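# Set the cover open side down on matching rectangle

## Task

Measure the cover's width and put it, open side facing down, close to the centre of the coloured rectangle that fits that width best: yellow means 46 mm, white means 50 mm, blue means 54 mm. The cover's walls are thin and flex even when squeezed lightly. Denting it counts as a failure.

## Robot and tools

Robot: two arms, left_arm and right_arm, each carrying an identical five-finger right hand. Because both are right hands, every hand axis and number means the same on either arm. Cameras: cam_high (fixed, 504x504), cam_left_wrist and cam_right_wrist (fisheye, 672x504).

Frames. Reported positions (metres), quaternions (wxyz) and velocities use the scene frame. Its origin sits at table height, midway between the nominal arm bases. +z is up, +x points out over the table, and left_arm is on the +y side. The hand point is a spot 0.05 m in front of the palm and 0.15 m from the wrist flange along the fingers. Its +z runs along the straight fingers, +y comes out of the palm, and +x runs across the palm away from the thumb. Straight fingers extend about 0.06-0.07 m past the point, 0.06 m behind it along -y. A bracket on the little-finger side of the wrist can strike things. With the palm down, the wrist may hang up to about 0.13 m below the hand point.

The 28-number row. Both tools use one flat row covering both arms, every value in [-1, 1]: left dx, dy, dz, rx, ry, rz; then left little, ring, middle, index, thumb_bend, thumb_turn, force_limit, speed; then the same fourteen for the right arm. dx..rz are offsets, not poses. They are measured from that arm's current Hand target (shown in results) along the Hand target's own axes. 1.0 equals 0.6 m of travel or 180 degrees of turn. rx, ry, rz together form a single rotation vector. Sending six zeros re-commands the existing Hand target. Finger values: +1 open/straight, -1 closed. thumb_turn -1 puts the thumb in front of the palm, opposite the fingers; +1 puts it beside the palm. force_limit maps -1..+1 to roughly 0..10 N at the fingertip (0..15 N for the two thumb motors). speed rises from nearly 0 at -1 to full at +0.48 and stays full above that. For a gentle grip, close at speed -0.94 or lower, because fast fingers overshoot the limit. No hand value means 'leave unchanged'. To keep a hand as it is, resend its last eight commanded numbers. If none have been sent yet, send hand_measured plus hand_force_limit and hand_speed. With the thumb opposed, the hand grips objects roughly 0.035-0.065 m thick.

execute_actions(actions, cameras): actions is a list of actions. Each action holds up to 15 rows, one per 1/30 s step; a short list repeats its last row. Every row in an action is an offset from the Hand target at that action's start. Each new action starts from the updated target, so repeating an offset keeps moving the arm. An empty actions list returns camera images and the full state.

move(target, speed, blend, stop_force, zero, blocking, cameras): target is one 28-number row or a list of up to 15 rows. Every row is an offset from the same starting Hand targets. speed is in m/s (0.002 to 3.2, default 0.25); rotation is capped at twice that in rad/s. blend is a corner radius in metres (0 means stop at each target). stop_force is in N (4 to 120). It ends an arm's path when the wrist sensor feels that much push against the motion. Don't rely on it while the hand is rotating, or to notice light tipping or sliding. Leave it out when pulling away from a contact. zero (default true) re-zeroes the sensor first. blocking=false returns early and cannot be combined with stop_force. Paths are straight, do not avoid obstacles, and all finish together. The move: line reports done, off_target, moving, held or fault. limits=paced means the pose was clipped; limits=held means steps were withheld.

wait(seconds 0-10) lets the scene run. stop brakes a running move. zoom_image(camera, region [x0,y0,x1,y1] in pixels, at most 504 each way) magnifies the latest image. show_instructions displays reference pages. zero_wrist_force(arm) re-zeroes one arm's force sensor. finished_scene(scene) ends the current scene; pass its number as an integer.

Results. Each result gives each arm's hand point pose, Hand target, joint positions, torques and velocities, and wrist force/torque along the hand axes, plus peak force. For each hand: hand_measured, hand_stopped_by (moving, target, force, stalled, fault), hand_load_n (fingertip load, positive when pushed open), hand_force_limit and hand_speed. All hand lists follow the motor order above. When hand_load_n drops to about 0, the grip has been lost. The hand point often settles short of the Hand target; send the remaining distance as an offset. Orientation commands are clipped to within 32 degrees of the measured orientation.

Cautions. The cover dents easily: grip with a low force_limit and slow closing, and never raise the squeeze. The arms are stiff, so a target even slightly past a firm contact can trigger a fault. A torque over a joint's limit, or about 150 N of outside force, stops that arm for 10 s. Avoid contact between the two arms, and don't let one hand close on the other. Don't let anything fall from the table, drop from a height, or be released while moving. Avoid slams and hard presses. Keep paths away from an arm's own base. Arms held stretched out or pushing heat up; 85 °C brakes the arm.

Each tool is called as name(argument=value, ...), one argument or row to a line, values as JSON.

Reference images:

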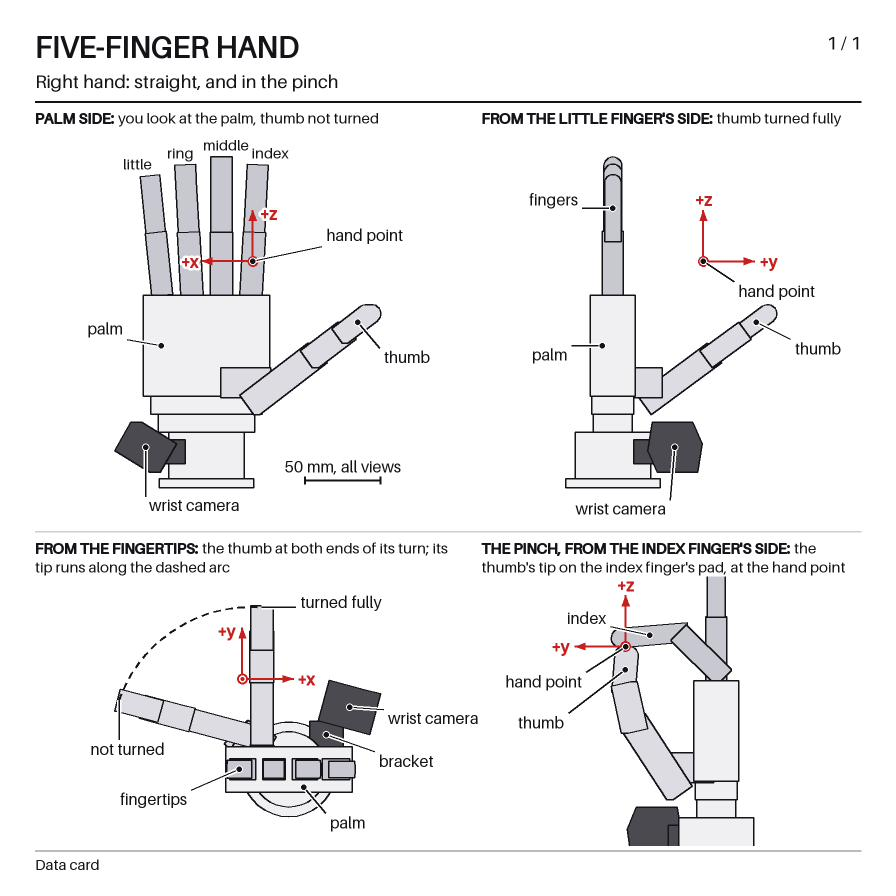

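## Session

execute_actions(
  actions=[],
)

zoom_image(
  camera="cam_high",
  region=[160, 130, 350, 290],
)

Scene clock: 0.00 s.
left_arm: end_effector_position=(+0.6755, +0.4411, +0.3298) hand_measured=(+1.000, +1.000, +1.000, +1.000, +1.000, +1.000) hand_load_n=(+0.0, +0.0, +0.0, +0.5, +0.0, +0.0) hand_stopped_by=(target, target, target, target, target, target) hand_force_limit=0.00 hand_speed=-0.80 end_effector_quat_wxyz=(-0.111, +0.449, +0.884, -0.071) | right_arm: end_effector_position=(+0.4192, +0.2200, +0.2888) hand_measured=(+1.000, +1.000, +1.000, +1.000, +1.000, +1.000) hand_load_n=(+0.0, +0.0, +0.0, +0.0, -0.5, +0.0) hand_stopped_by=(target, target, target, target, target, target) hand_force_limit=0.00 hand_speed=-0.80 end_effector_quat_wxyz=(+0.617, -0.415, +0.653, -0.142)
Joint positions: left_arm=[-0.467 -1.098 1.545 1.344 1.716 -1.106] | right_arm=[0.963 -1.158 1.847 -0.455 2.122 -2.239]
Joint velocities: within noise
Joint torques (N m): no reading
Motor temperatures (°C): left_arm=[26 27 29 36 30 32] | right_arm=[28 27 27 35 28 30]
Wrist force (N): no reading
Wrist torque (N m): no reading
Wrist force, peak (N): no reading
Hand target: left_arm +0.6755, +0.4411, +0.3298; -0.111, +0.449, +0.884, -0.071 | right_arm +0.4192, +0.2200, +0.2888; +0.617, -0.415, +0.653, -0.142
camera_calibration:
cam_left_wrist: T_world_to_cam=[[0.641052, 0.739295, -0.206143, -0.683875], [0.755779, -0.561311, 0.337236, -0.371868], [0.133607, -0.371984, -0.918573, 0.495426], [0, 0, 0, 1]] pos_world=[0.653257, 0.481143, 0.439517]
cam_right_wrist: T_world_to_cam=[[-0.340216, 0.394143, -0.853759, 0.301954], [-0.630528, 0.577954, 0.518077, -0.0128461], [0.697629, 0.714577, 0.051889, -0.345632], [0, 0, 0, 1]] pos_world=[0.335753, 0.135392, 0.282386]

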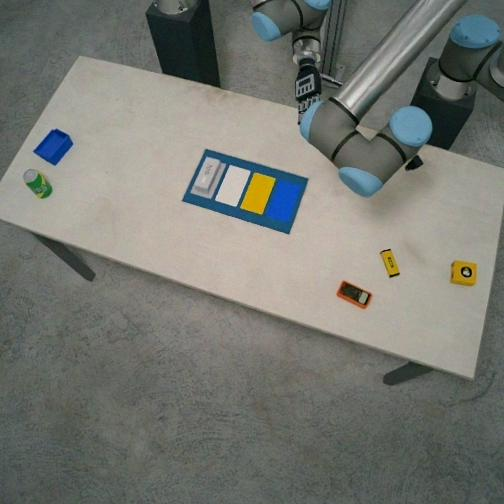

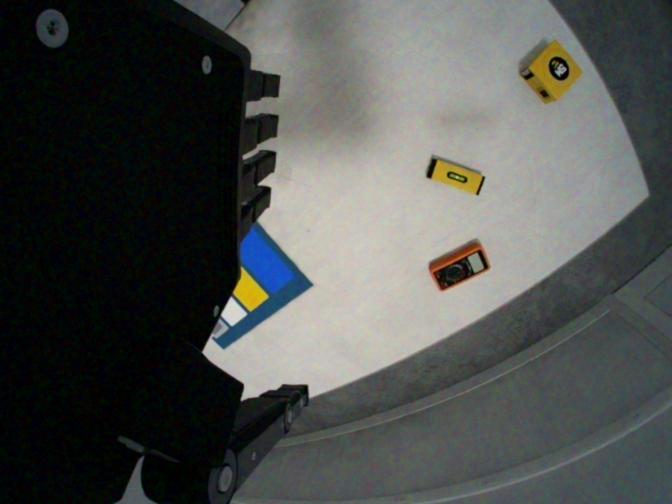

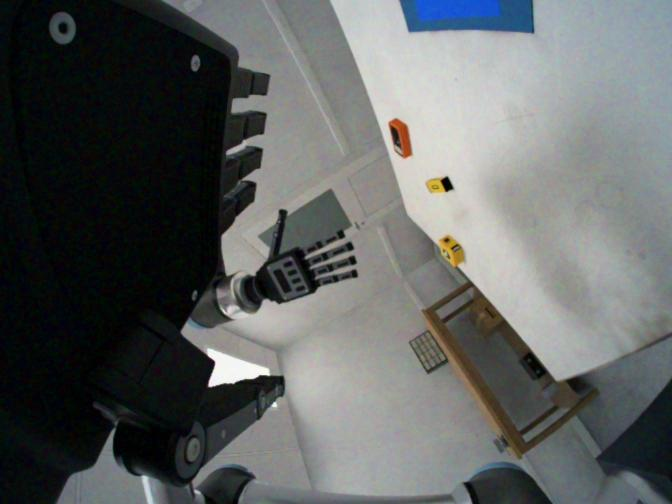

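Scaled by 2.653 from the camera's 504x504 image, which has a finer 720x720 frame.

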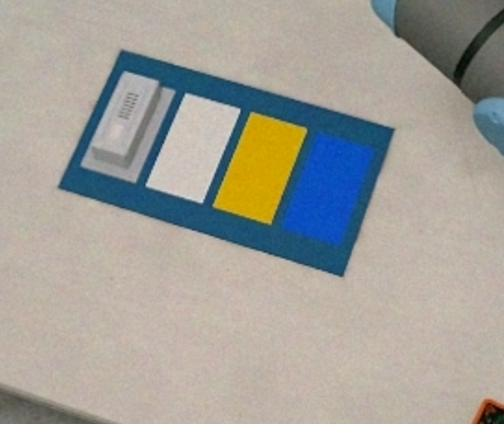

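move(
  target=[
    [0.162,0.1174,-0.0052,0,0,0,1,1,1,1,1,1,0,-0.8,0.435,-0.4535,0.1605,-0.2348,-0.4112,-0.7452,1,1,1,1,1,1,0,-0.8],
    [0.162,0.1174,-0.0052,0,0,0,1,1,1,1,1,1,0,-0.8,0.6345,-0.2512,0.2177,-0.2348,-0.4112,-0.7452,1,1,1,1,1,1,0,-0.8],
  ],
  cameras=["cam_high","cam_right_wrist"],
  speed=[0.5,0.25],
  blend=[0.03,0],
)

zoom_image(
  camera="cam_right_wrist",
  region=[230, 190, 450, 390],
)

Scene clock: 36.53 s.
left_arm: end_effector_position=(+0.6755, +0.5612, +0.3299) hand_measured=(+1.000, +1.000, +1.000, +1.000, +1.000, +1.000) hand_load_n=(+0.0, +0.0, +0.0, +0.0, +0.0, +0.0) hand_stopped_by=(target, target, target, target, target, target) hand_force_limit=0.00 hand_speed=-0.80 end_effector_quat_wxyz=(-0.111, +0.449, +0.884, -0.071) | right_arm: end_effector_position=(+0.6359, -0.1030, +0.1062) hand_measured=(+1.000, +1.000, +1.000, +1.000, +1.000, +1.000) hand_load_n=(+0.0, +0.0, +0.0, -0.5, +0.0, +0.0) hand_stopped_by=(target, target, target, target, target, target) hand_force_limit=0.00 hand_speed=-0.80 end_effector_quat_wxyz=(-0.186, +0.844, +0.471, +0.177)
Joint positions: left_arm=[-0.302 -1.125 1.591 1.346 1.678 -0.944] | right_arm=[0.349 -0.883 1.561 0.604 1.132 -5.375]
Joint torques (N m): left_arm=[13.05 -83.45 -24.66 7.79 -1.5 3.56] | right_arm=[16.81 -60.9 -28.83 0.96 2.11 2.6]
Wrist force (N): left_arm=[0.3 -0.4 -0.3] | right_arm=[-0.5 -0.7 -1.0]
Wrist torque (N m): left_arm=[-0.04 -0.05 -0.04] | right_arm=[0.00 0.11 -0.32]
Wrist force, peak (N): left_arm=[-0.2 -1.0 -0.2] | right_arm=[0.8 -0.6 -1.7]
Hand target: left_arm +0.6755, +0.5612, +0.3299; -0.111, +0.449, +0.884, -0.071 | right_arm +0.6360, -0.1029, +0.1060; -0.186, +0.844, +0.471, +0.178
Off the commanded pose: left_arm 0.000 m, 0 deg | right_arm 0.000 m, 0 deg.
move: done
camera_calibration:
cam_right_wrist: T_world_to_cam=[[0.959414, -0.281999, 0.00106851, -0.639839], [-0.281999, -0.959414, -0.000932247, 0.0802436], [0.00128803, 0.000593094, -0.999999, 0.224437], [0, 0, 0, 1]] pos_world=[0.63621, -0.103581, 0.225195]
Images, in order (width x height): cam_high 504x504, cam_right_wrist 672x504.

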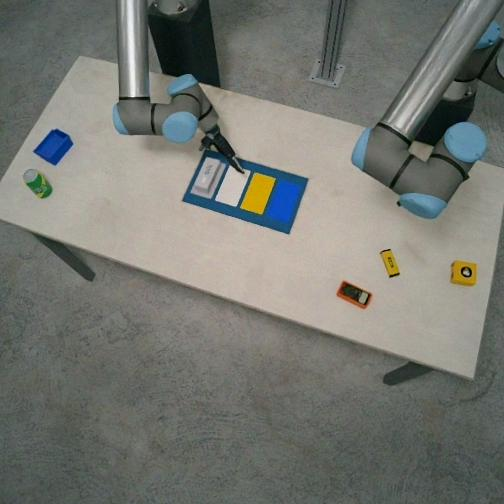

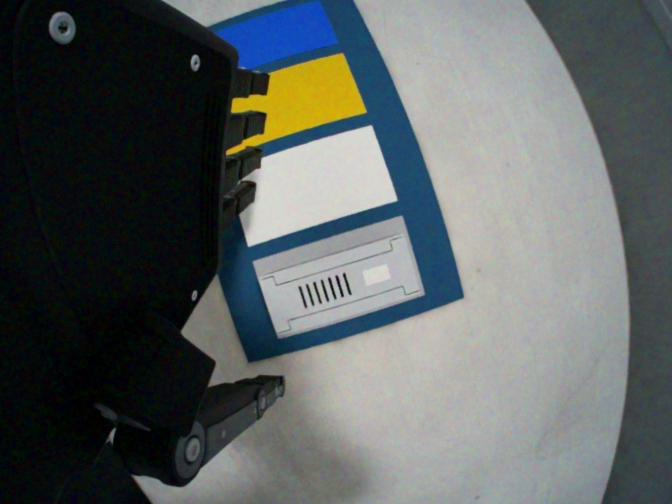

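Scaled by 2.291 from the camera's 672x504 image, which has a finer 960x720 frame.

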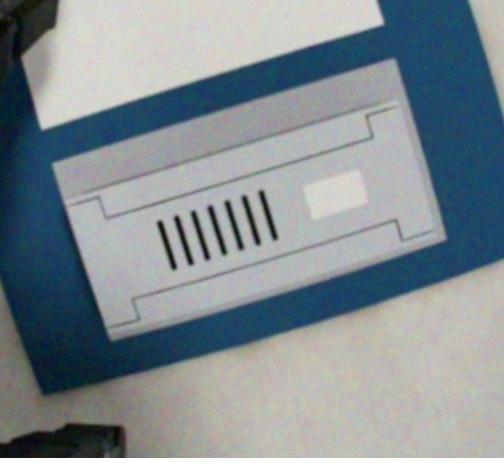

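zoom_image(
  camera="cam_right_wrist",
  region=[245, 250, 335, 350],
)

zoom_image(
  camera="cam_right_wrist",
  region=[355, 205, 445, 305],
)

Scaled by 5.040 from the camera's 672x504 image, which has a finer 960x720 frame.

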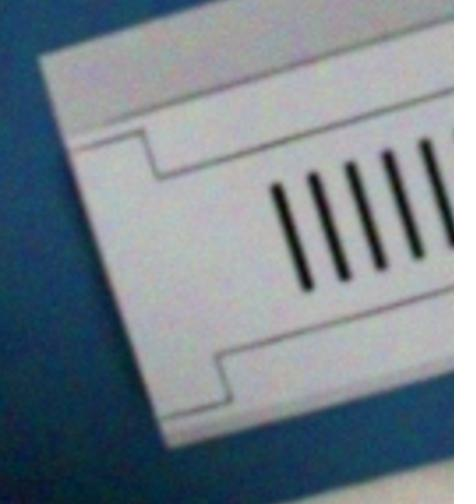

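Scaled by 5.040 from the camera's 672x504 image, which has a finer 960x720 frame.

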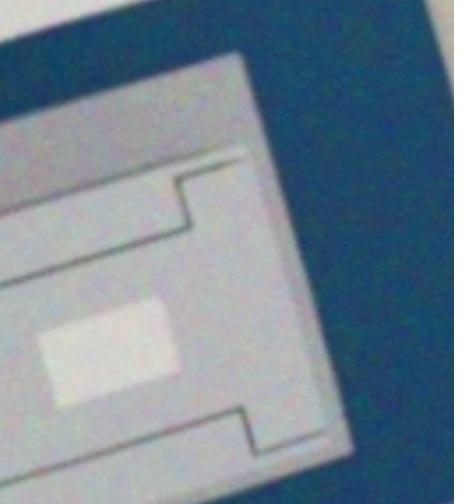

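move(
  target=[
    [0,0,0,0,0,0,1,1,1,1,1,1,0,-0.8,0.0555,0.1924,-0.0096,0.2068,-0.0962,0.1513,1,1,1,1,1,1,0,-0.8],
    [0,0,0,0,0,0,1,1,1,1,1,1,0,-0.8,0.0159,0.2045,0.0627,0.2068,-0.0962,0.1513,1,1,1,1,1,1,0,-0.8],
  ],
  cameras=["cam_right_wrist"],
  speed=[0.25,0.15],
  blend=[0.02,0],
)

zoom_image(
  camera="cam_right_wrist",
  region=[270, 180, 380, 310],
)

Scene clock: 75.90 s.
left_arm: end_effector_position=(+0.6755, +0.5612, +0.3299) hand_measured=(+1.000, +1.000, +1.000, +1.000, +1.000, +1.000) hand_load_n=(+0.0, +0.0, +0.0, +0.0, +0.0, +0.0) hand_stopped_by=(target, target, target, target, target, target) hand_force_limit=0.00 hand_speed=-0.80 end_effector_quat_wxyz=(-0.111, +0.449, +0.884, -0.071) | right_arm: end_effector_position=(+0.7510, -0.1378, +0.0601) hand_measured=(+1.000, +1.000, +1.000, +1.000, +1.000, +1.000) hand_load_n=(+0.0, +0.0, +0.0, +0.0, +0.0, +0.0) hand_stopped_by=(target, target, target, target, target, target) hand_force_limit=0.00 hand_speed=-0.80 end_effector_quat_wxyz=(-0.407, +0.843, +0.316, -0.153)
Joint positions: left_arm=[-0.302 -1.125 1.591 1.346 1.678 -0.944] | right_arm=[0.193 -0.31 0.787 1.7 0.86 -5.527]
Joint torques (N m): left_arm=[12.14 -84.02 -24.67 7.42 -1.58 2.89] | right_arm=[-4.75 -92.42 -44.91 1.65 -4.54 -2.8]
Wrist force (N): left_arm=[0.3 -0.4 -0.2] | right_arm=[0.2 0.1 -0.9]
Wrist torque (N m): left_arm=[-0.04 -0.05 -0.04] | right_arm=[0.05 -0.01 -0.11]
Wrist force, peak (N): left_arm=[-0.1 -0.9 -0.9] | right_arm=[-0.3 -1.8 -1.0]
Hand target: left_arm +0.6755, +0.5612, +0.3299; -0.111, +0.449, +0.884, -0.071 | right_arm +0.7510, -0.1378, +0.0599; -0.407, +0.843, +0.317, -0.153
Off the commanded pose: left_arm 0.000 m, 0 deg | right_arm 0.000 m, 0 deg.
move: done
camera_calibration:
cam_right_wrist: T_world_to_cam=[[0.605013, -0.284483, -0.743659, -0.449437], [-0.283355, -0.949775, 0.132805, 0.07351], [-0.74409, 0.130371, -0.655236, 0.735104], [0, 0, 0, 1]] pos_world=[0.839727, -0.153875, 0.137676]
Images, in order (width x height): cam_right_wrist 672x504.

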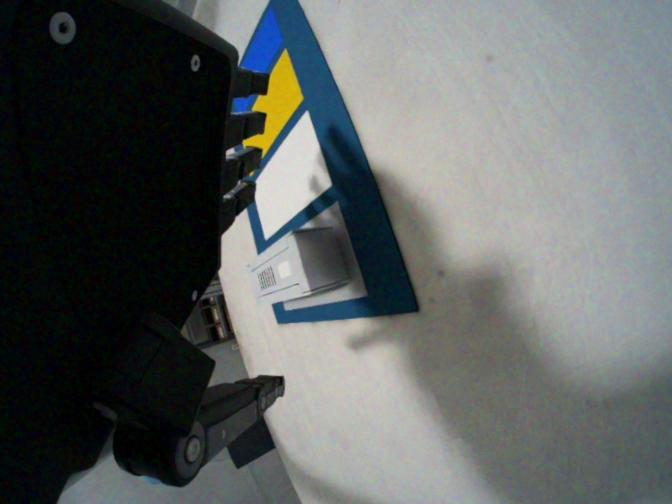

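Scaled by 3.877 from the camera's 672x504 image, which has a finer 960x720 frame.

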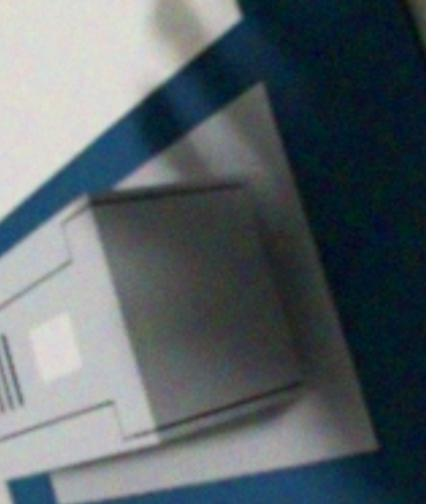

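move(
  target=[
    [0,0,0,0,0,0,1,1,1,1,1,1,0,-0.8,-0.1183,-0.1847,0.0713,-0.2593,0.2095,0.0409,1,1,1,1,1,1,0,-0.8],
    [0,0,0,0,0,0,1,1,1,1,1,1,0,-0.8,-0.1183,-0.1077,0.1327,-0.2593,0.2095,0.0409,1,1,1,1,1,1,0,-0.8],
  ],
  cameras=["cam_right_wrist"],
  speed=[0.25,0.15],
)

zoom_image(
  camera="cam_right_wrist",
  region=[297, 207, 377, 287],
)

Scene clock: 111.10 s.
left_arm: end_effector_position=(+0.6755, +0.5612, +0.3299) hand_measured=(+1.000, +1.000, +1.000, +1.000, +1.000, +1.000) hand_load_n=(+0.0, +0.0, +0.5, +0.0, +0.0, +0.0) hand_stopped_by=(target, target, target, target, target, target) hand_force_limit=0.00 hand_speed=-0.80 end_effector_quat_wxyz=(-0.111, +0.449, +0.884, -0.071) | right_arm: end_effector_position=(+0.6300, -0.1073, +0.0612) hand_measured=(+1.000, +1.000, +1.000, +1.000, +1.000, +1.000) hand_load_n=(+0.0, +0.0, +0.0, +0.0, +0.0, +0.0) hand_stopped_by=(target, target, target, target, target, target) hand_force_limit=0.00 hand_speed=-0.80 end_effector_quat_wxyz=(-0.114, +0.954, +0.154, +0.230)
Joint positions: left_arm=[-0.302 -1.125 1.591 1.346 1.678 -0.944] | right_arm=[0.444 -0.875 1.593 0.344 1.456 -4.617]
Joint torques (N m): left_arm=[14.14 -85.23 -25.33 7.61 -1.15 2.85] | right_arm=[13.43 -63.75 -22.29 -0.57 2.23 2.57]
Wrist force (N): left_arm=[0.0 -0.1 -0.6] | right_arm=[-0.6 -0.6 -0.5]
Wrist torque (N m): left_arm=[0.02 0.00 -0.05] | right_arm=[-0.04 0.09 -0.34]
Wrist force, peak (N): left_arm=[-0.6 -0.7 -0.7] | right_arm=[0.5 -0.6 -2.3]
Hand target: left_arm +0.6755, +0.5612, +0.3299; -0.111, +0.449, +0.884, -0.071 | right_arm +0.6300, -0.1073, +0.0610; -0.114, +0.954, +0.154, +0.230
Off the commanded pose: left_arm 0.000 m, 0 deg | right_arm 0.000 m, 0 deg.
move: done
camera_calibration:
cam_right_wrist: T_world_to_cam=[[0.553719, -0.832702, 0.00162825, -0.438911], [-0.832702, -0.553721, -0.000872072, 0.464852], [0.00162777, -0.000872962, -0.999998, 0.179074], [0, 0, 0, 1]] pos_world=[0.629826, -0.107928, 0.180193]
Images, in order (width x height): cam_right_wrist 672x504.

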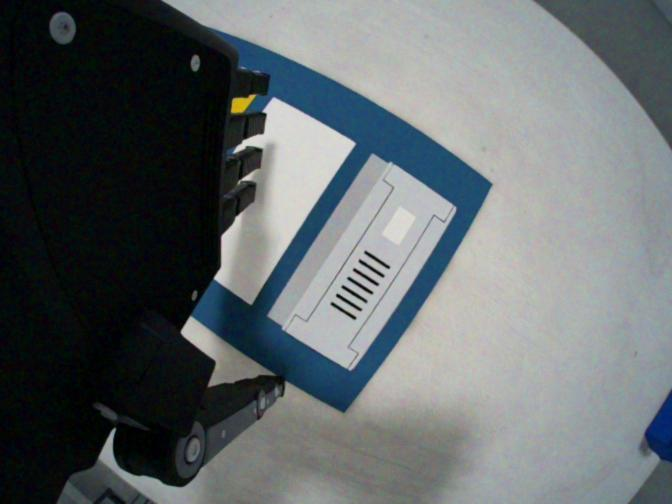

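Scaled by 6.300 from the camera's 672x504 image, which has a finer 960x720 frame.

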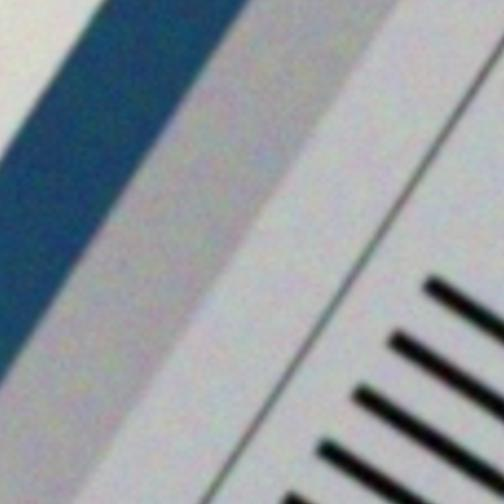

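move(
  target=[0,0,0,0,0,0,1,1,1,1,1,1,0,-0.8,-0.01942,0.0775,-0.02359,0,0,0,1,1,1,1,1,1,0,-0.8],
  cameras=["cam_right_wrist"],
  speed=0.15,
)

zoom_image(
  camera="cam_right_wrist",
  region=[297, 207, 377, 287],
)

Scene clock: 117.90 s.
left_arm: end_effector_position=(+0.6755, +0.5612, +0.3299) hand_measured=(+1.000, +1.000, +1.000, +1.000, +1.000, +1.000) hand_load_n=(+0.0, +0.0, +0.0, +0.0, +0.0, +0.0) hand_stopped_by=(target, target, target, target, target, target) hand_force_limit=0.00 hand_speed=-0.80 end_effector_quat_wxyz=(-0.111, +0.449, +0.884, -0.071) | right_arm: end_effector_position=(+0.6305, -0.1572, +0.0610) hand_measured=(+1.000, +1.000, +1.000, +1.000, +1.000, +1.000) hand_load_n=(+0.0, +0.0, +0.0, +0.0, +0.0, +0.0) hand_stopped_by=(target, target, target, target, target, target) hand_force_limit=0.00 hand_speed=-0.80 end_effector_quat_wxyz=(-0.114, +0.954, +0.154, +0.230)
Joint positions: left_arm=[-0.302 -1.125 1.591 1.346 1.678 -0.944] | right_arm=[0.377 -0.907 1.658 0.32 1.424 -4.675]
Joint torques (N m): left_arm=[13.51 -87.38 -26.14 7.95 -1.49 2.61] | right_arm=[-17.56 -89.82 -22.07 -0.03 -3.25 -3.2]
Wrist force (N): left_arm=[-0.3 -0.1 -0.2] | right_arm=[0.2 -0.3 -1.2]
Wrist torque (N m): left_arm=[-0.01 0.04 -0.07] | right_arm=[0.06 0.02 -0.16]
Wrist force, peak (N): left_arm=[0.8 -0.8 -0.7] | right_arm=[-0.4 -1.5 -0.6]
Hand target: left_arm +0.6755, +0.5612, +0.3299; -0.111, +0.449, +0.884, -0.071 | right_arm +0.6305, -0.1573, +0.0610; -0.114, +0.954, +0.154, +0.230
Off the commanded pose: left_arm 0.000 m, 0 deg | right_arm 0.000 m, 0 deg.
move: done
camera_calibration:
cam_right_wrist: T_world_to_cam=[[0.55372, -0.832701, 0.00171151, -0.480672], [-0.832701, -0.553722, -0.000816702, 0.437683], [0.00162777, -0.000972957, -0.999998, 0.178813], [0, 0, 0, 1]] pos_world=[0.630326, -0.157728, 0.179993]
Images, in order (width x height): cam_right_wrist 672x504.

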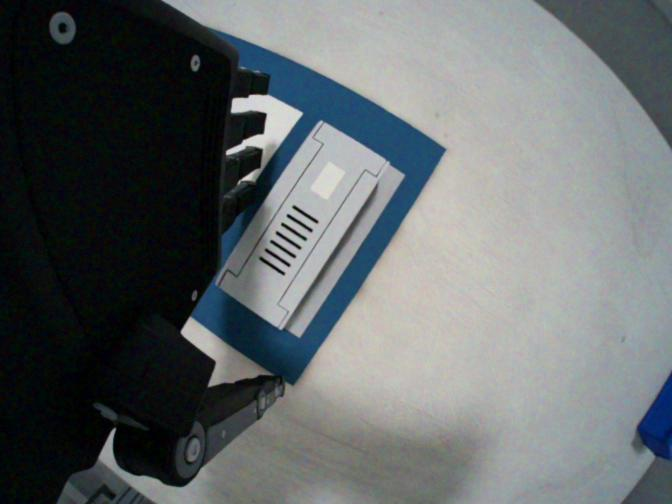

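Scaled by 6.300 from the camera's 672x504 image, which has a finer 960x720 frame.

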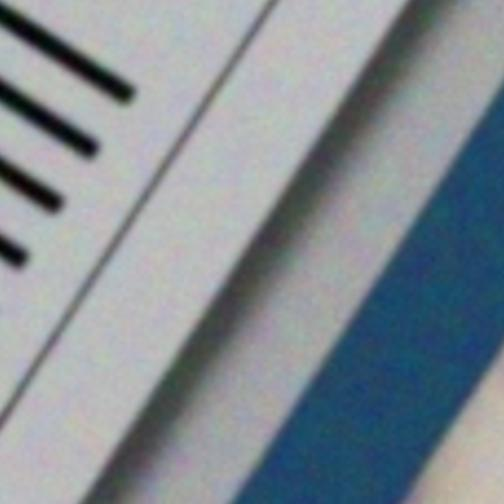

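move(
  target=[
    [0,0,0,0,0,0,1,1,1,1,1,1,0,-0.8,0.0545,-0.0788,-0.0893,0.2061,-0.0947,0.153,1,1,0.3,0.3,1,-1,-0.4,-0.4],
    [0,0,0,0,0,0,1,1,1,1,1,1,0,-0.8,-0.0008,-0.062,0.012,0.2061,-0.0947,0.153,1,1,0.3,0.3,1,-1,-0.4,-0.4],
  ],
  cameras=["cam_right_wrist"],
  speed=[0.25,0.12],
)

Scene clock: 137.07 s.
left_arm: end_effector_position=(+0.6755, +0.5612, +0.3299) hand_measured=(+1.000, +1.000, +1.000, +1.000, +1.000, +1.000) hand_load_n=(+0.0, +0.0, +0.0, +0.0, +0.0, +0.0) hand_stopped_by=(target, target, target, target, target, target) hand_force_limit=0.00 hand_speed=-0.80 end_effector_quat_wxyz=(-0.111, +0.449, +0.884, -0.071) | right_arm: end_effector_position=(+0.6202, -0.1210, +0.0601) hand_measured=(+1.000, +1.000, +0.300, +0.300, +1.000, -1.000) hand_load_n=(+0.0, +0.0, +0.0, +0.0, +0.0, +0.5) hand_stopped_by=(target, target, target, target, target, target) hand_force_limit=-0.40 hand_speed=-0.40 end_effector_quat_wxyz=(-0.434, +0.901, +0.006, -0.003)
Joint positions: left_arm=[-0.302 -1.125 1.591 1.346 1.678 -0.944] | right_arm=[0.175 -0.723 1.491 0.674 0.679 -4.548]
Joint torques (N m): left_arm=[12.55 -84.95 -25.82 7.61 -1.18 2.66] | right_arm=[14.7 -68.23 -37.21 1.22 -4.79 2.5]
Wrist force (N): left_arm=[0.4 -0.8 -0.3] | right_arm=[-0.3 0.1 -0.5]
Wrist torque (N m): left_arm=[-0.09 -0.06 -0.05] | right_arm=[0.04 0.03 -0.16]
Wrist force, peak (N): left_arm=[0.0 -1.1 -0.5] | right_arm=[-0.2 -0.5 -1.4]
Hand target: left_arm +0.6755, +0.5612, +0.3299; -0.111, +0.449, +0.884, -0.071 | right_arm +0.6202, -0.1209, +0.0600; -0.434, +0.901, +0.006, -0.003
Off the commanded pose: left_arm 0.000 m, 0 deg | right_arm 0.000 m, 0 deg.
move: done
camera_calibration:
cam_right_wrist: T_world_to_cam=[[0.277079, -0.60935, -0.742913, -0.201409], [-0.831698, -0.539276, 0.132131, 0.442254], [-0.48115, 0.581269, -0.656217, 0.527173], [0, 0, 0, 1]] pos_world=[0.677277, -0.190661, 0.137875]
Images, in order (width x height): cam_right_wrist 672x504.

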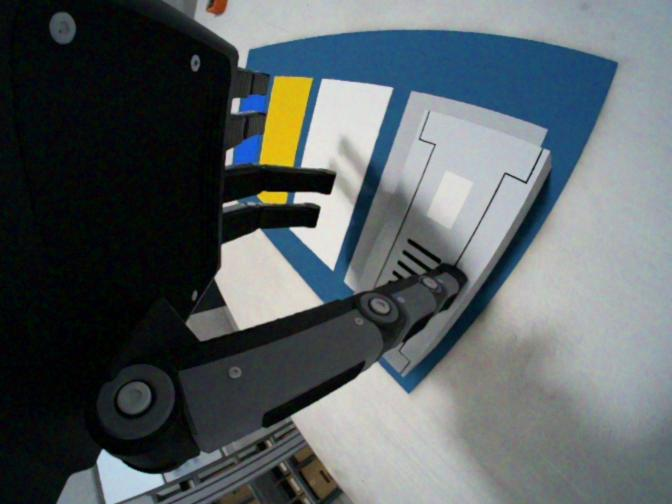

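zoom_image(
  camera="cam_right_wrist",
  region=[330, 80, 630, 400],
)

Scaled by 1.575 from the camera's 672x504 image, which has a finer 960x720 frame.

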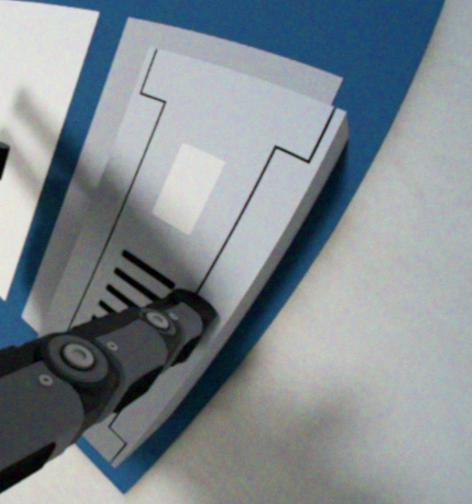

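move(
  target=[
    [0,0,0,0,0,0,1,1,1,1,1,1,0,-0.8,0.0025,0.0044,-0.0457,0,0,0,1,1,0.3,0.3,1,-1,-0.4,-0.4],
    [0,0,0,0,0,0,1,1,1,1,1,1,0,-0.8,0.0025,0.0305,-0.025,0,0,0,1,1,0.3,0.3,1,-1,-0.4,-0.4],
  ],
  cameras=["cam_right_wrist"],
  speed=[0.1,0.08],
)

zoom_image(
  camera="cam_right_wrist",
  region=[260, 80, 540, 360],
)

Scene clock: 160.33 s.
left_arm: end_effector_position=(+0.6755, +0.5612, +0.3299) hand_measured=(+1.000, +1.000, +1.000, +1.000, +1.000, +1.000) hand_load_n=(-0.5, +0.0, +0.0, +0.0, +0.0, +0.0) hand_stopped_by=(target, target, target, target, target, target) hand_force_limit=0.00 hand_speed=-0.80 end_effector_quat_wxyz=(-0.111, +0.449, +0.884, -0.071) | right_arm: end_effector_position=(+0.6219, -0.1440, +0.0552) hand_measured=(+1.000, +1.000, +0.300, +0.300, +1.000, -1.000) hand_load_n=(+0.0, +0.0, +0.0, +0.0, +0.0, +0.0) hand_stopped_by=(target, target, target, target, target, target) hand_force_limit=-0.40 hand_speed=-0.40 end_effector_quat_wxyz=(-0.434, +0.901, +0.006, -0.003)
Joint positions: left_arm=[-0.302 -1.125 1.591 1.346 1.678 -0.944] | right_arm=[0.144 -0.718 1.505 0.694 0.676 -4.597]
Joint torques (N m): left_arm=[13.17 -81.89 -25.09 8.19 -1.59 2.76] | right_arm=[-15.05 -68.56 -34.53 1.63 -4.81 -0.58]
Wrist force (N): left_arm=[0.0 -0.3 -0.3] | right_arm=[0.3 -0.1 -0.7]
Wrist torque (N m): left_arm=[-0.02 0.00 -0.05] | right_arm=[0.03 -0.05 -0.07]
Wrist force, peak (N): left_arm=[-0.1 -1.1 -0.1] | right_arm=[0.2 -0.2 -1.3]
Hand target: left_arm +0.6755, +0.5612, +0.3299; -0.111, +0.449, +0.884, -0.071 | right_arm +0.6220, -0.1440, +0.0550; -0.434, +0.901, +0.006, -0.003
Off the commanded pose: left_arm 0.000 m, 0 deg | right_arm 0.000 m, 0 deg.
move: done
camera_calibration:
cam_right_wrist: T_world_to_cam=[[0.277146, -0.609335, -0.7429, -0.219715], [-0.831615, -0.539394, 0.132175, 0.431783], [-0.481255, 0.581175, -0.656223, 0.538189], [0, 0, 0, 1]] pos_world=[0.678977, -0.213761, 0.132875]
Images, in order (width x height): cam_right_wrist 672x504.

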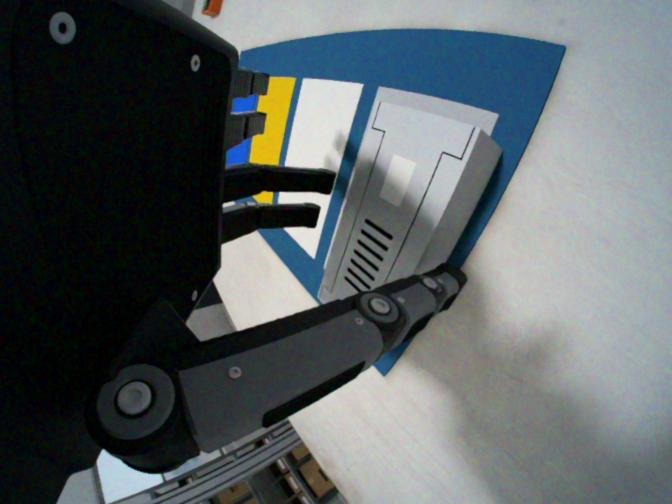

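Scaled by 1.800 from the camera's 672x504 image, which has a finer 960x720 frame.

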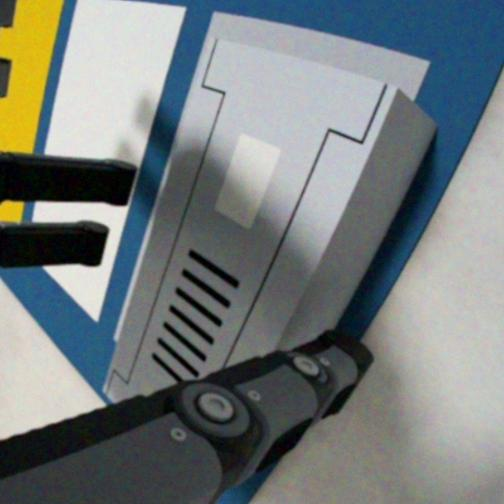

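move(
  target=[0,0,0,0,0,0,1,1,1,1,1,1,0,-0.8,0,0.0222,0.0176,0,0,0,1,1,0.3,0.3,1,-1,-0.4,-0.4],
  cameras=[],
  speed=0.06,
)

execute_actions(
  actions=[
    [[0,0,0,0,0,0,1,1,1,1,1,1,0,-0.8,0,0,0,0,0,0,1,1,0.1,0.1,1,-1,-0.8,-0.6]],
    [[0,0,0,0,0,0,1,1,1,1,1,1,0,-0.8,0,0,0,0,0,0,1,1,-0.3,-0.3,1,-1,-0.8,-0.94]],
  ],
  cameras=["cam_right_wrist"],
)

Scene clock: 169.10 s.
left_arm: end_effector_position=(+0.6755, +0.5612, +0.3299) hand_measured=(+1.000, +1.000, +1.000, +1.000, +1.000, +1.000) hand_load_n=(+0.0, -0.5, +0.0, +0.0, +0.0, +0.0) hand_stopped_by=(target, target, target, target, target, target) hand_force_limit=0.00 hand_speed=-0.80 end_effector_quat_wxyz=(-0.111, +0.449, +0.884, -0.071) | right_arm: end_effector_position=(+0.6219, -0.1440, +0.0382) hand_measured=(+1.000, +1.000, +0.300, +0.300, +1.000, -1.000) hand_load_n=(+0.0, -0.5, +0.0, +0.0, +0.0, +0.0) hand_stopped_by=(target, target, target, target, target, target) hand_force_limit=-0.40 hand_speed=-0.40 end_effector_quat_wxyz=(-0.434, +0.901, +0.006, -0.003)
Joint positions: left_arm=[-0.302 -1.125 1.591 1.346 1.678 -0.944] | right_arm=[0.144 -0.698 1.504 0.674 0.676 -4.597]
Joint torques (N m): left_arm=[10.11 -84.85 -26.14 7.95 -1.68 2.88] | right_arm=[-6.86 -70.01 -37.59 0.78 -4.77 -2.59]
Wrist force (N): left_arm=[0.1 -0.6 -0.5] | right_arm=[0.1 0.2 -0.7]
Wrist torque (N m): left_arm=[-0.06 -0.01 -0.06] | right_arm=[0.07 -0.01 -0.08]
Wrist force, peak (N): left_arm=[0.2 -0.8 -0.6] | right_arm=[0.7 -0.3 -1.0]
Hand target: left_arm +0.6755, +0.5612, +0.3299; -0.111, +0.449, +0.884, -0.071 | right_arm +0.6220, -0.1440, +0.0380; -0.434, +0.901, +0.006, -0.003
Off the commanded pose: left_arm 0.000 m, 0 deg | right_arm 0.000 m, 0 deg.
move: done
No camera images: "cameras" was empty.

Scene clock: 171.13 s.
left_arm: end_effector_position=(+0.6755, +0.5612, +0.3299) hand_measured=(+1.000, +1.000, +1.000, +1.000, +1.000, +1.000) hand_load_n=(+0.0, +0.0, +0.0, +0.0, +0.0, +0.0) hand_stopped_by=(target, target, target, target, target, target) hand_force_limit=0.00 hand_speed=-0.80 end_effector_quat_wxyz=(-0.111, +0.449, +0.884, -0.071) | right_arm: end_effector_position=(+0.6220, -0.1440, +0.0380) hand_measured=(+1.000, +1.000, -0.080, -0.114, +1.000, -1.000) hand_load_n=(+0.0, +0.0, +0.0, +1.5, +0.5, -0.5) hand_stopped_by=(target, target, force, force, target, target) hand_force_limit=-0.80 hand_speed=-0.94 end_effector_quat_wxyz=(-0.434, +0.901, +0.006, -0.003)
Joint positions: left_arm=[-0.302 -1.125 1.591 1.346 1.678 -0.944] | right_arm=[0.144 -0.698 1.504 0.674 0.676 -4.597]
Joint torques (N m): left_arm=[12.87 -86.96 -25.58 7.64 -1.13 2.74] | right_arm=[-17.6 -69.97 -30.09 1.14 -2.98 -2.6]
Wrist force (N): left_arm=[0.0 -0.5 -0.2] | right_arm=[0.4 0.2 -0.8]
Wrist torque (N m): left_arm=[-0.06 -0.01 -0.06] | right_arm=[0.09 -0.05 -0.06]
Wrist force, peak (N): left_arm=[0.0 0.3 -1.1] | right_arm=[0.3 0.2 -1.1]
Hand target: left_arm +0.6755, +0.5612, +0.3299; -0.111, +0.449, +0.884, -0.071 | right_arm +0.6220, -0.1440, +0.0380; -0.434, +0.901, +0.006, -0.003
Off the commanded pose: left_arm 0.000 m, 0 deg | right_arm 0.000 m, 0 deg.
camera_calibration:
cam_right_wrist: T_world_to_cam=[[0.277221, -0.609311, -0.742893, -0.232493], [-0.831634, -0.539391, 0.132066, 0.434153], [-0.481179, 0.581204, -0.656254, 0.526974], [0, 0, 0, 1]] pos_world=[0.679077, -0.213761, 0.115775]
Images, in order (width x height): cam_right_wrist 672x504.

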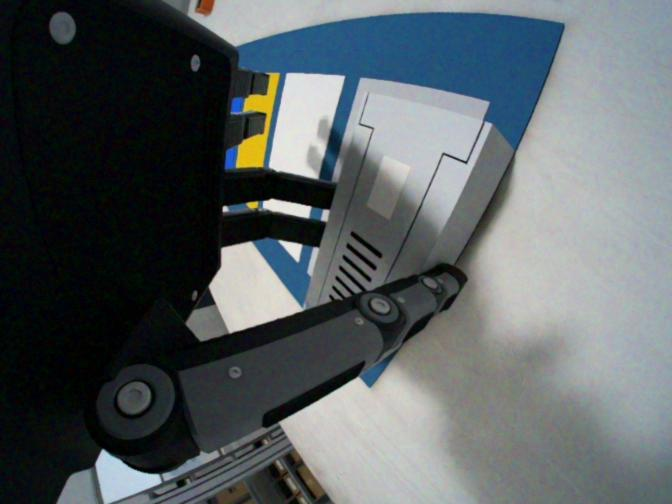

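move(
  target=[0,0,0,0,0,0,1,1,1,1,1,1,0,-0.8,-0.0022,-0.1274,0.1602,0,0,0,1,1,-0.3,-0.3,1,-1,-0.8,-0.94],
  cameras=["cam_right_wrist"],
  speed=0.06,
)

zoom_image(
  camera="cam_right_wrist",
  region=[300, 50, 640, 390],
)

Scene clock: 178.63 s.
left_arm: end_effector_position=(+0.6755, +0.5612, +0.3299) hand_measured=(+1.000, +1.000, +1.000, +1.000, +1.000, +1.000) hand_load_n=(+0.0, +0.0, +0.0, +0.0, +0.0, +0.0) hand_stopped_by=(target, target, target, target, target, target) hand_force_limit=0.00 hand_speed=-0.80 end_effector_quat_wxyz=(-0.111, +0.449, +0.884, -0.071) | right_arm: end_effector_position=(+0.6190, -0.0213, +0.0379) hand_measured=(+1.000, +1.000, -0.080, -0.114, +1.000, -1.000) hand_load_n=(+0.0, +0.0, +0.5, +0.0, +0.0, +0.0) hand_stopped_by=(target, target, force, force, target, target) hand_force_limit=-0.80 hand_speed=-0.94 end_effector_quat_wxyz=(-0.434, +0.901, +0.006, -0.003)
Joint positions: left_arm=[-0.302 -1.125 1.591 1.346 1.678 -0.944] | right_arm=[0.303 -0.675 1.401 0.565 0.705 -4.352]
Joint torques (N m): left_arm=[13.68 -83.49 -26.53 7.58 -0.66 2.9] | right_arm=[16.41 -72.86 -40.39 0.98 1.33 2.46]
Wrist force (N): left_arm=[-0.4 -0.4 -0.1] | right_arm=[0.0 0.3 -1.0]
Wrist torque (N m): left_arm=[-0.06 0.05 -0.09] | right_arm=[0.12 -0.03 -0.18]
Wrist force, peak (N): left_arm=[0.2 -0.9 -0.8] | right_arm=[0.1 0.4 -1.9]
Hand target: left_arm +0.6755, +0.5612, +0.3299; -0.111, +0.449, +0.884, -0.071 | right_arm +0.6190, -0.0212, +0.0379; -0.434, +0.901, +0.006, -0.003
Off the commanded pose: left_arm 0.000 m, 0 deg | right_arm 0.000 m, 0 deg.
move: done
camera_calibration:
cam_right_wrist: T_world_to_cam=[[0.277221, -0.609311, -0.742893, -0.156973], [-0.831634, -0.539391, 0.132066, 0.497854], [-0.481179, 0.581204, -0.656254, 0.454151], [0, 0, 0, 1]] pos_world=[0.676077, -0.0910611, 0.115675]
Images, in order (width x height): cam_right_wrist 672x504.

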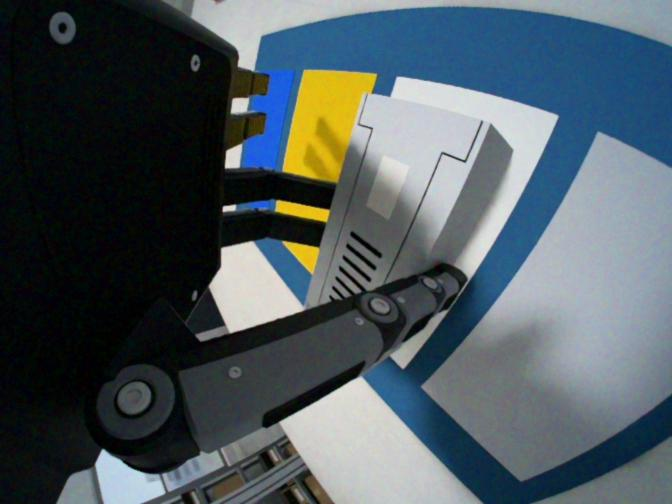

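Scaled by 1.482 from the camera's 672x504 image, which has a finer 960x720 frame.

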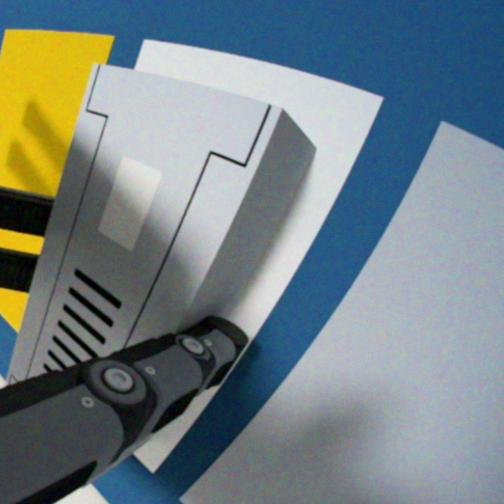

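move(
  target=[0,0,0,0,0,0,1,1,1,1,1,1,0,-0.8,0.0067,-0.0052,0.0065,0,0,0,1,1,-0.3,-0.3,1,-1,-0.8,-0.94],
  cameras=["cam_right_wrist"],
  speed=0.03,
)

execute_actions(
  actions=[
    [[0,0,0,0,0,0,1,1,1,1,1,1,0,-0.8,0,0,0,0,0,0,1,1,0.3,0.3,1,-1,-0.4,-0.4]],
  ],
)

move(
  target=[
    [0,0,0,0,0,0,1,1,1,1,1,1,0,-0.8,0,0.00415,-0.0052,0,0,0,1,1,0.3,0.3,1,-1,-0.4,-0.4],
    [0,0,0,0,0,0,1,1,1,1,1,1,0,-0.8,0,-0.1,-0.0882,0,0,0,1,1,0.3,0.3,1,-1,-0.4,-0.4],
    [0,0,0,0,0,0,1,1,1,1,1,1,0,-0.8,0,-0.12,-0.26,0,0,0,1,1,0.3,0.3,1,-1,-0.4,-0.4],
  ],
  cameras=["cam_high","cam_right_wrist"],
  speed=[0.03,0.1,0.2],
)

zoom_image(
  camera="cam_right_wrist",
  region=[320, 80, 600, 360],
)

Scene clock: 191.13 s.
left_arm: end_effector_position=(+0.6755, +0.5612, +0.3299) hand_measured=(+1.000, +1.000, +1.000, +1.000, +1.000, +1.000) hand_load_n=(+0.0, +0.0, +0.0, +0.0, +0.0, +0.0) hand_stopped_by=(target, target, target, target, target, target) hand_force_limit=0.00 hand_speed=-0.80 end_effector_quat_wxyz=(-0.111, +0.449, +0.884, -0.071) | right_arm: end_effector_position=(+0.6229, -0.0163, +0.0379) hand_measured=(+1.000, +1.000, -0.080, -0.114, +1.000, -1.000) hand_load_n=(+0.0, +0.0, +1.0, +0.0, +0.0, +0.0) hand_stopped_by=(target, target, force, force, target, target) hand_force_limit=-0.80 hand_speed=-0.94 end_effector_quat_wxyz=(-0.434, +0.901, +0.006, -0.003)
Joint positions: left_arm=[-0.302 -1.125 1.591 1.346 1.678 -0.944] | right_arm=[0.308 -0.669 1.386 0.568 0.706 -4.345]
Joint torques (N m): left_arm=[12.82 -82.58 -25.74 8.34 -1.31 2.81] | right_arm=[14.04 -76.47 -38.79 7.26 1.47 2.89]
Wrist force (N): left_arm=[0.0 -0.4 -0.7] | right_arm=[0.2 -0.2 -0.6]
Wrist torque (N m): left_arm=[-0.02 0.02 -0.06] | right_arm=[0.03 -0.08 -0.19]
Wrist force, peak (N): left_arm=[0.2 -0.5 -1.0] | right_arm=[0.1 0.1 -1.4]
Hand target: left_arm +0.6755, +0.5612, +0.3299; -0.111, +0.449, +0.884, -0.071 | right_arm +0.6229, -0.0162, +0.0379; -0.434, +0.901, +0.006, -0.003
Off the commanded pose: left_arm 0.000 m, 0 deg | right_arm 0.000 m, 0 deg.
move: done
camera_calibration:
cam_right_wrist: T_world_to_cam=[[0.277221, -0.609311, -0.742893, -0.154947], [-0.831634, -0.539391, 0.132066, 0.503849], [-0.481179, 0.581204, -0.656254, 0.453063], [0, 0, 0, 1]] pos_world=[0.679977, -0.0859611, 0.115675]
Images, in order (width x height): cam_right_wrist 672x504.

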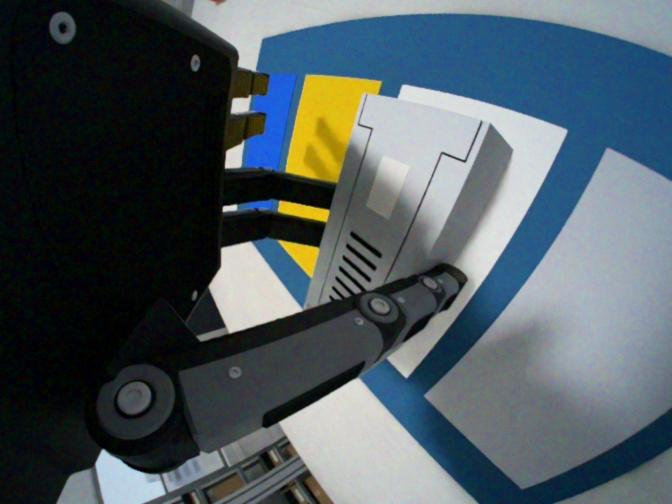

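Scene clock: 191.83 s.
left_arm: end_effector_position=(+0.6755, +0.5612, +0.3299) hand_measured=(+1.000, +1.000, +1.000, +1.000, +1.000, +1.000) hand_load_n=(+0.0, +0.0, +0.0, +0.0, -0.5, +0.0) hand_stopped_by=(target, target, target, target, target, target) hand_force_limit=0.00 hand_speed=-0.80 end_effector_quat_wxyz=(-0.111, +0.449, +0.884, -0.071) | right_arm: end_effector_position=(+0.6230, -0.0162, +0.0379) hand_measured=(+1.000, +1.000, +0.300, +0.300, +1.000, -1.000) hand_load_n=(+0.0, -0.5, +0.0, +0.0, +0.0, +0.0) hand_stopped_by=(target, target, target, target, target, target) hand_force_limit=-0.40 hand_speed=-0.40 end_effector_quat_wxyz=(-0.434, +0.901, +0.006, -0.003)
Joint positions: left_arm=[-0.302 -1.125 1.591 1.346 1.678 -0.944] | right_arm=[0.308 -0.669 1.386 0.568 0.706 -4.345]
Joint torques (N m): left_arm=[11.32 -85.15 -26.31 7.89 -1.33 3.05] | right_arm=[12.19 -73.49 -37.82 7.42 0.68 2.34]
Wrist force (N): left_arm=[0.1 -0.2 -0.6] | right_arm=[0.5 -0.4 -0.8]
Wrist torque (N m): left_arm=[0.00 0.00 -0.05] | right_arm=[0.01 -0.11 -0.18]
Wrist force, peak (N): left_arm=[-0.6 -0.5 -0.3] | right_arm=[0.5 -0.4 -0.8]
Hand target: left_arm +0.6755, +0.5612, +0.3299; -0.111, +0.449, +0.884, -0.071 | right_arm +0.6229, -0.0162, +0.0379; -0.434, +0.901, +0.006, -0.003
Off the commanded pose: left_arm 0.000 m, 0 deg | right_arm 0.000 m, 0 deg.

Scene clock: 194.77 s.
left_arm: end_effector_position=(+0.6755, +0.5612, +0.3299) hand_measured=(+1.000, +1.000, +1.000, +1.000, +1.000, +1.000) hand_load_n=(+0.0, +0.0, +0.0, +0.0, +0.0, +0.0) hand_stopped_by=(target, target, target, target, target, target) hand_force_limit=0.00 hand_speed=-0.80 end_effector_quat_wxyz=(-0.111, +0.449, +0.884, -0.071) | right_arm: end_effector_position=(+0.6240, -0.0933, +0.1914) hand_measured=(+1.000, +1.000, +0.300, +0.300, +1.000, -1.000) hand_load_n=(+0.0, +0.0, +0.0, +0.0, +0.0, +0.0) hand_stopped_by=(target, target, target, target, target, target) hand_force_limit=-0.40 hand_speed=-0.40 end_effector_quat_wxyz=(-0.434, +0.901, +0.006, -0.003)
Joint positions: left_arm=[-0.302 -1.125 1.591 1.346 1.678 -0.944] | right_arm=[0.211 -0.846 1.429 0.816 0.684 -4.492]
Joint torques (N m): left_arm=[11.32 -86.18 -26.28 7.26 -0.83 2.75] | right_arm=[-17.89 -98.29 -24.86 7.13 -4.61 -2.48]
Wrist force (N): left_arm=[-0.2 -0.1 -0.5] | right_arm=[0.4 0.5 -0.6]
Wrist torque (N m): left_arm=[0.01 0.05 -0.08] | right_arm=[0.11 -0.10 -0.03]
Wrist force, peak (N): left_arm=[-0.1 -1.1 -0.6] | right_arm=[0.2 0.2 -2.0]
Hand target: left_arm +0.6755, +0.5612, +0.3299; -0.111, +0.449, +0.884, -0.071 | right_arm +0.6240, -0.0934, +0.1914; -0.434, +0.901, +0.006, -0.003
Off the commanded pose: left_arm 0.000 m, 0 deg | right_arm 0.000 m, 0 deg.
move: done
camera_calibration:
cam_right_wrist: T_world_to_cam=[[0.277221, -0.609311, -0.742893, -0.0882697], [-0.831634, -0.539391, 0.132066, 0.442917], [-0.481179, 0.581204, -0.656254, 0.599073], [0, 0, 0, 1]] pos_world=[0.681077, -0.163061, 0.269075]
Images, in order (width x height): cam_high 504x504, cam_right_wrist 672x504.

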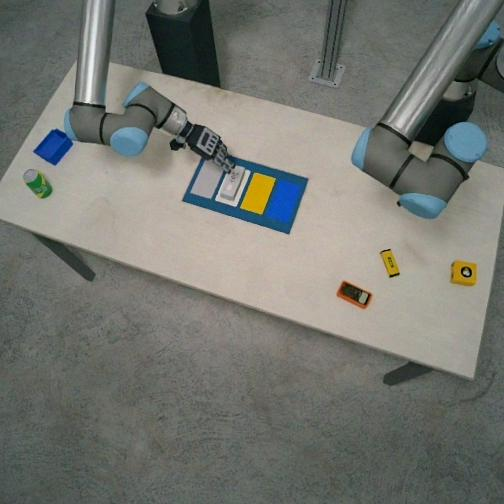

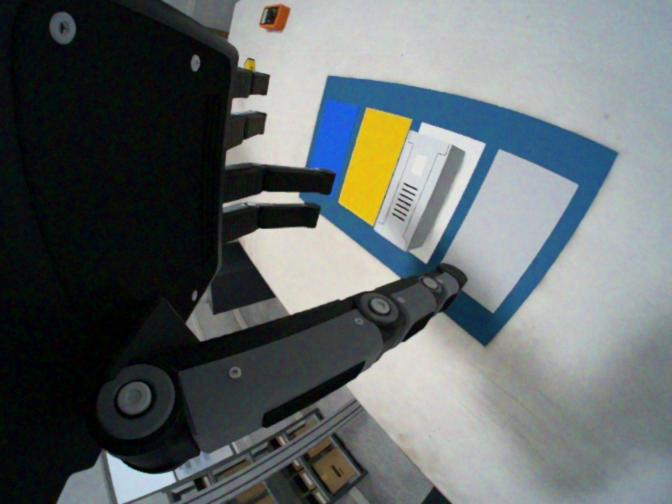

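Scaled by 1.800 from the camera's 672x504 image, which has a finer 960x720 frame.

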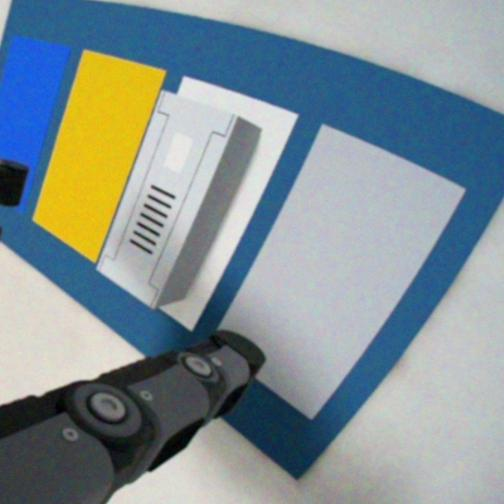

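finished_scene(
  scene=2,
)

The scene is finished: the task was done.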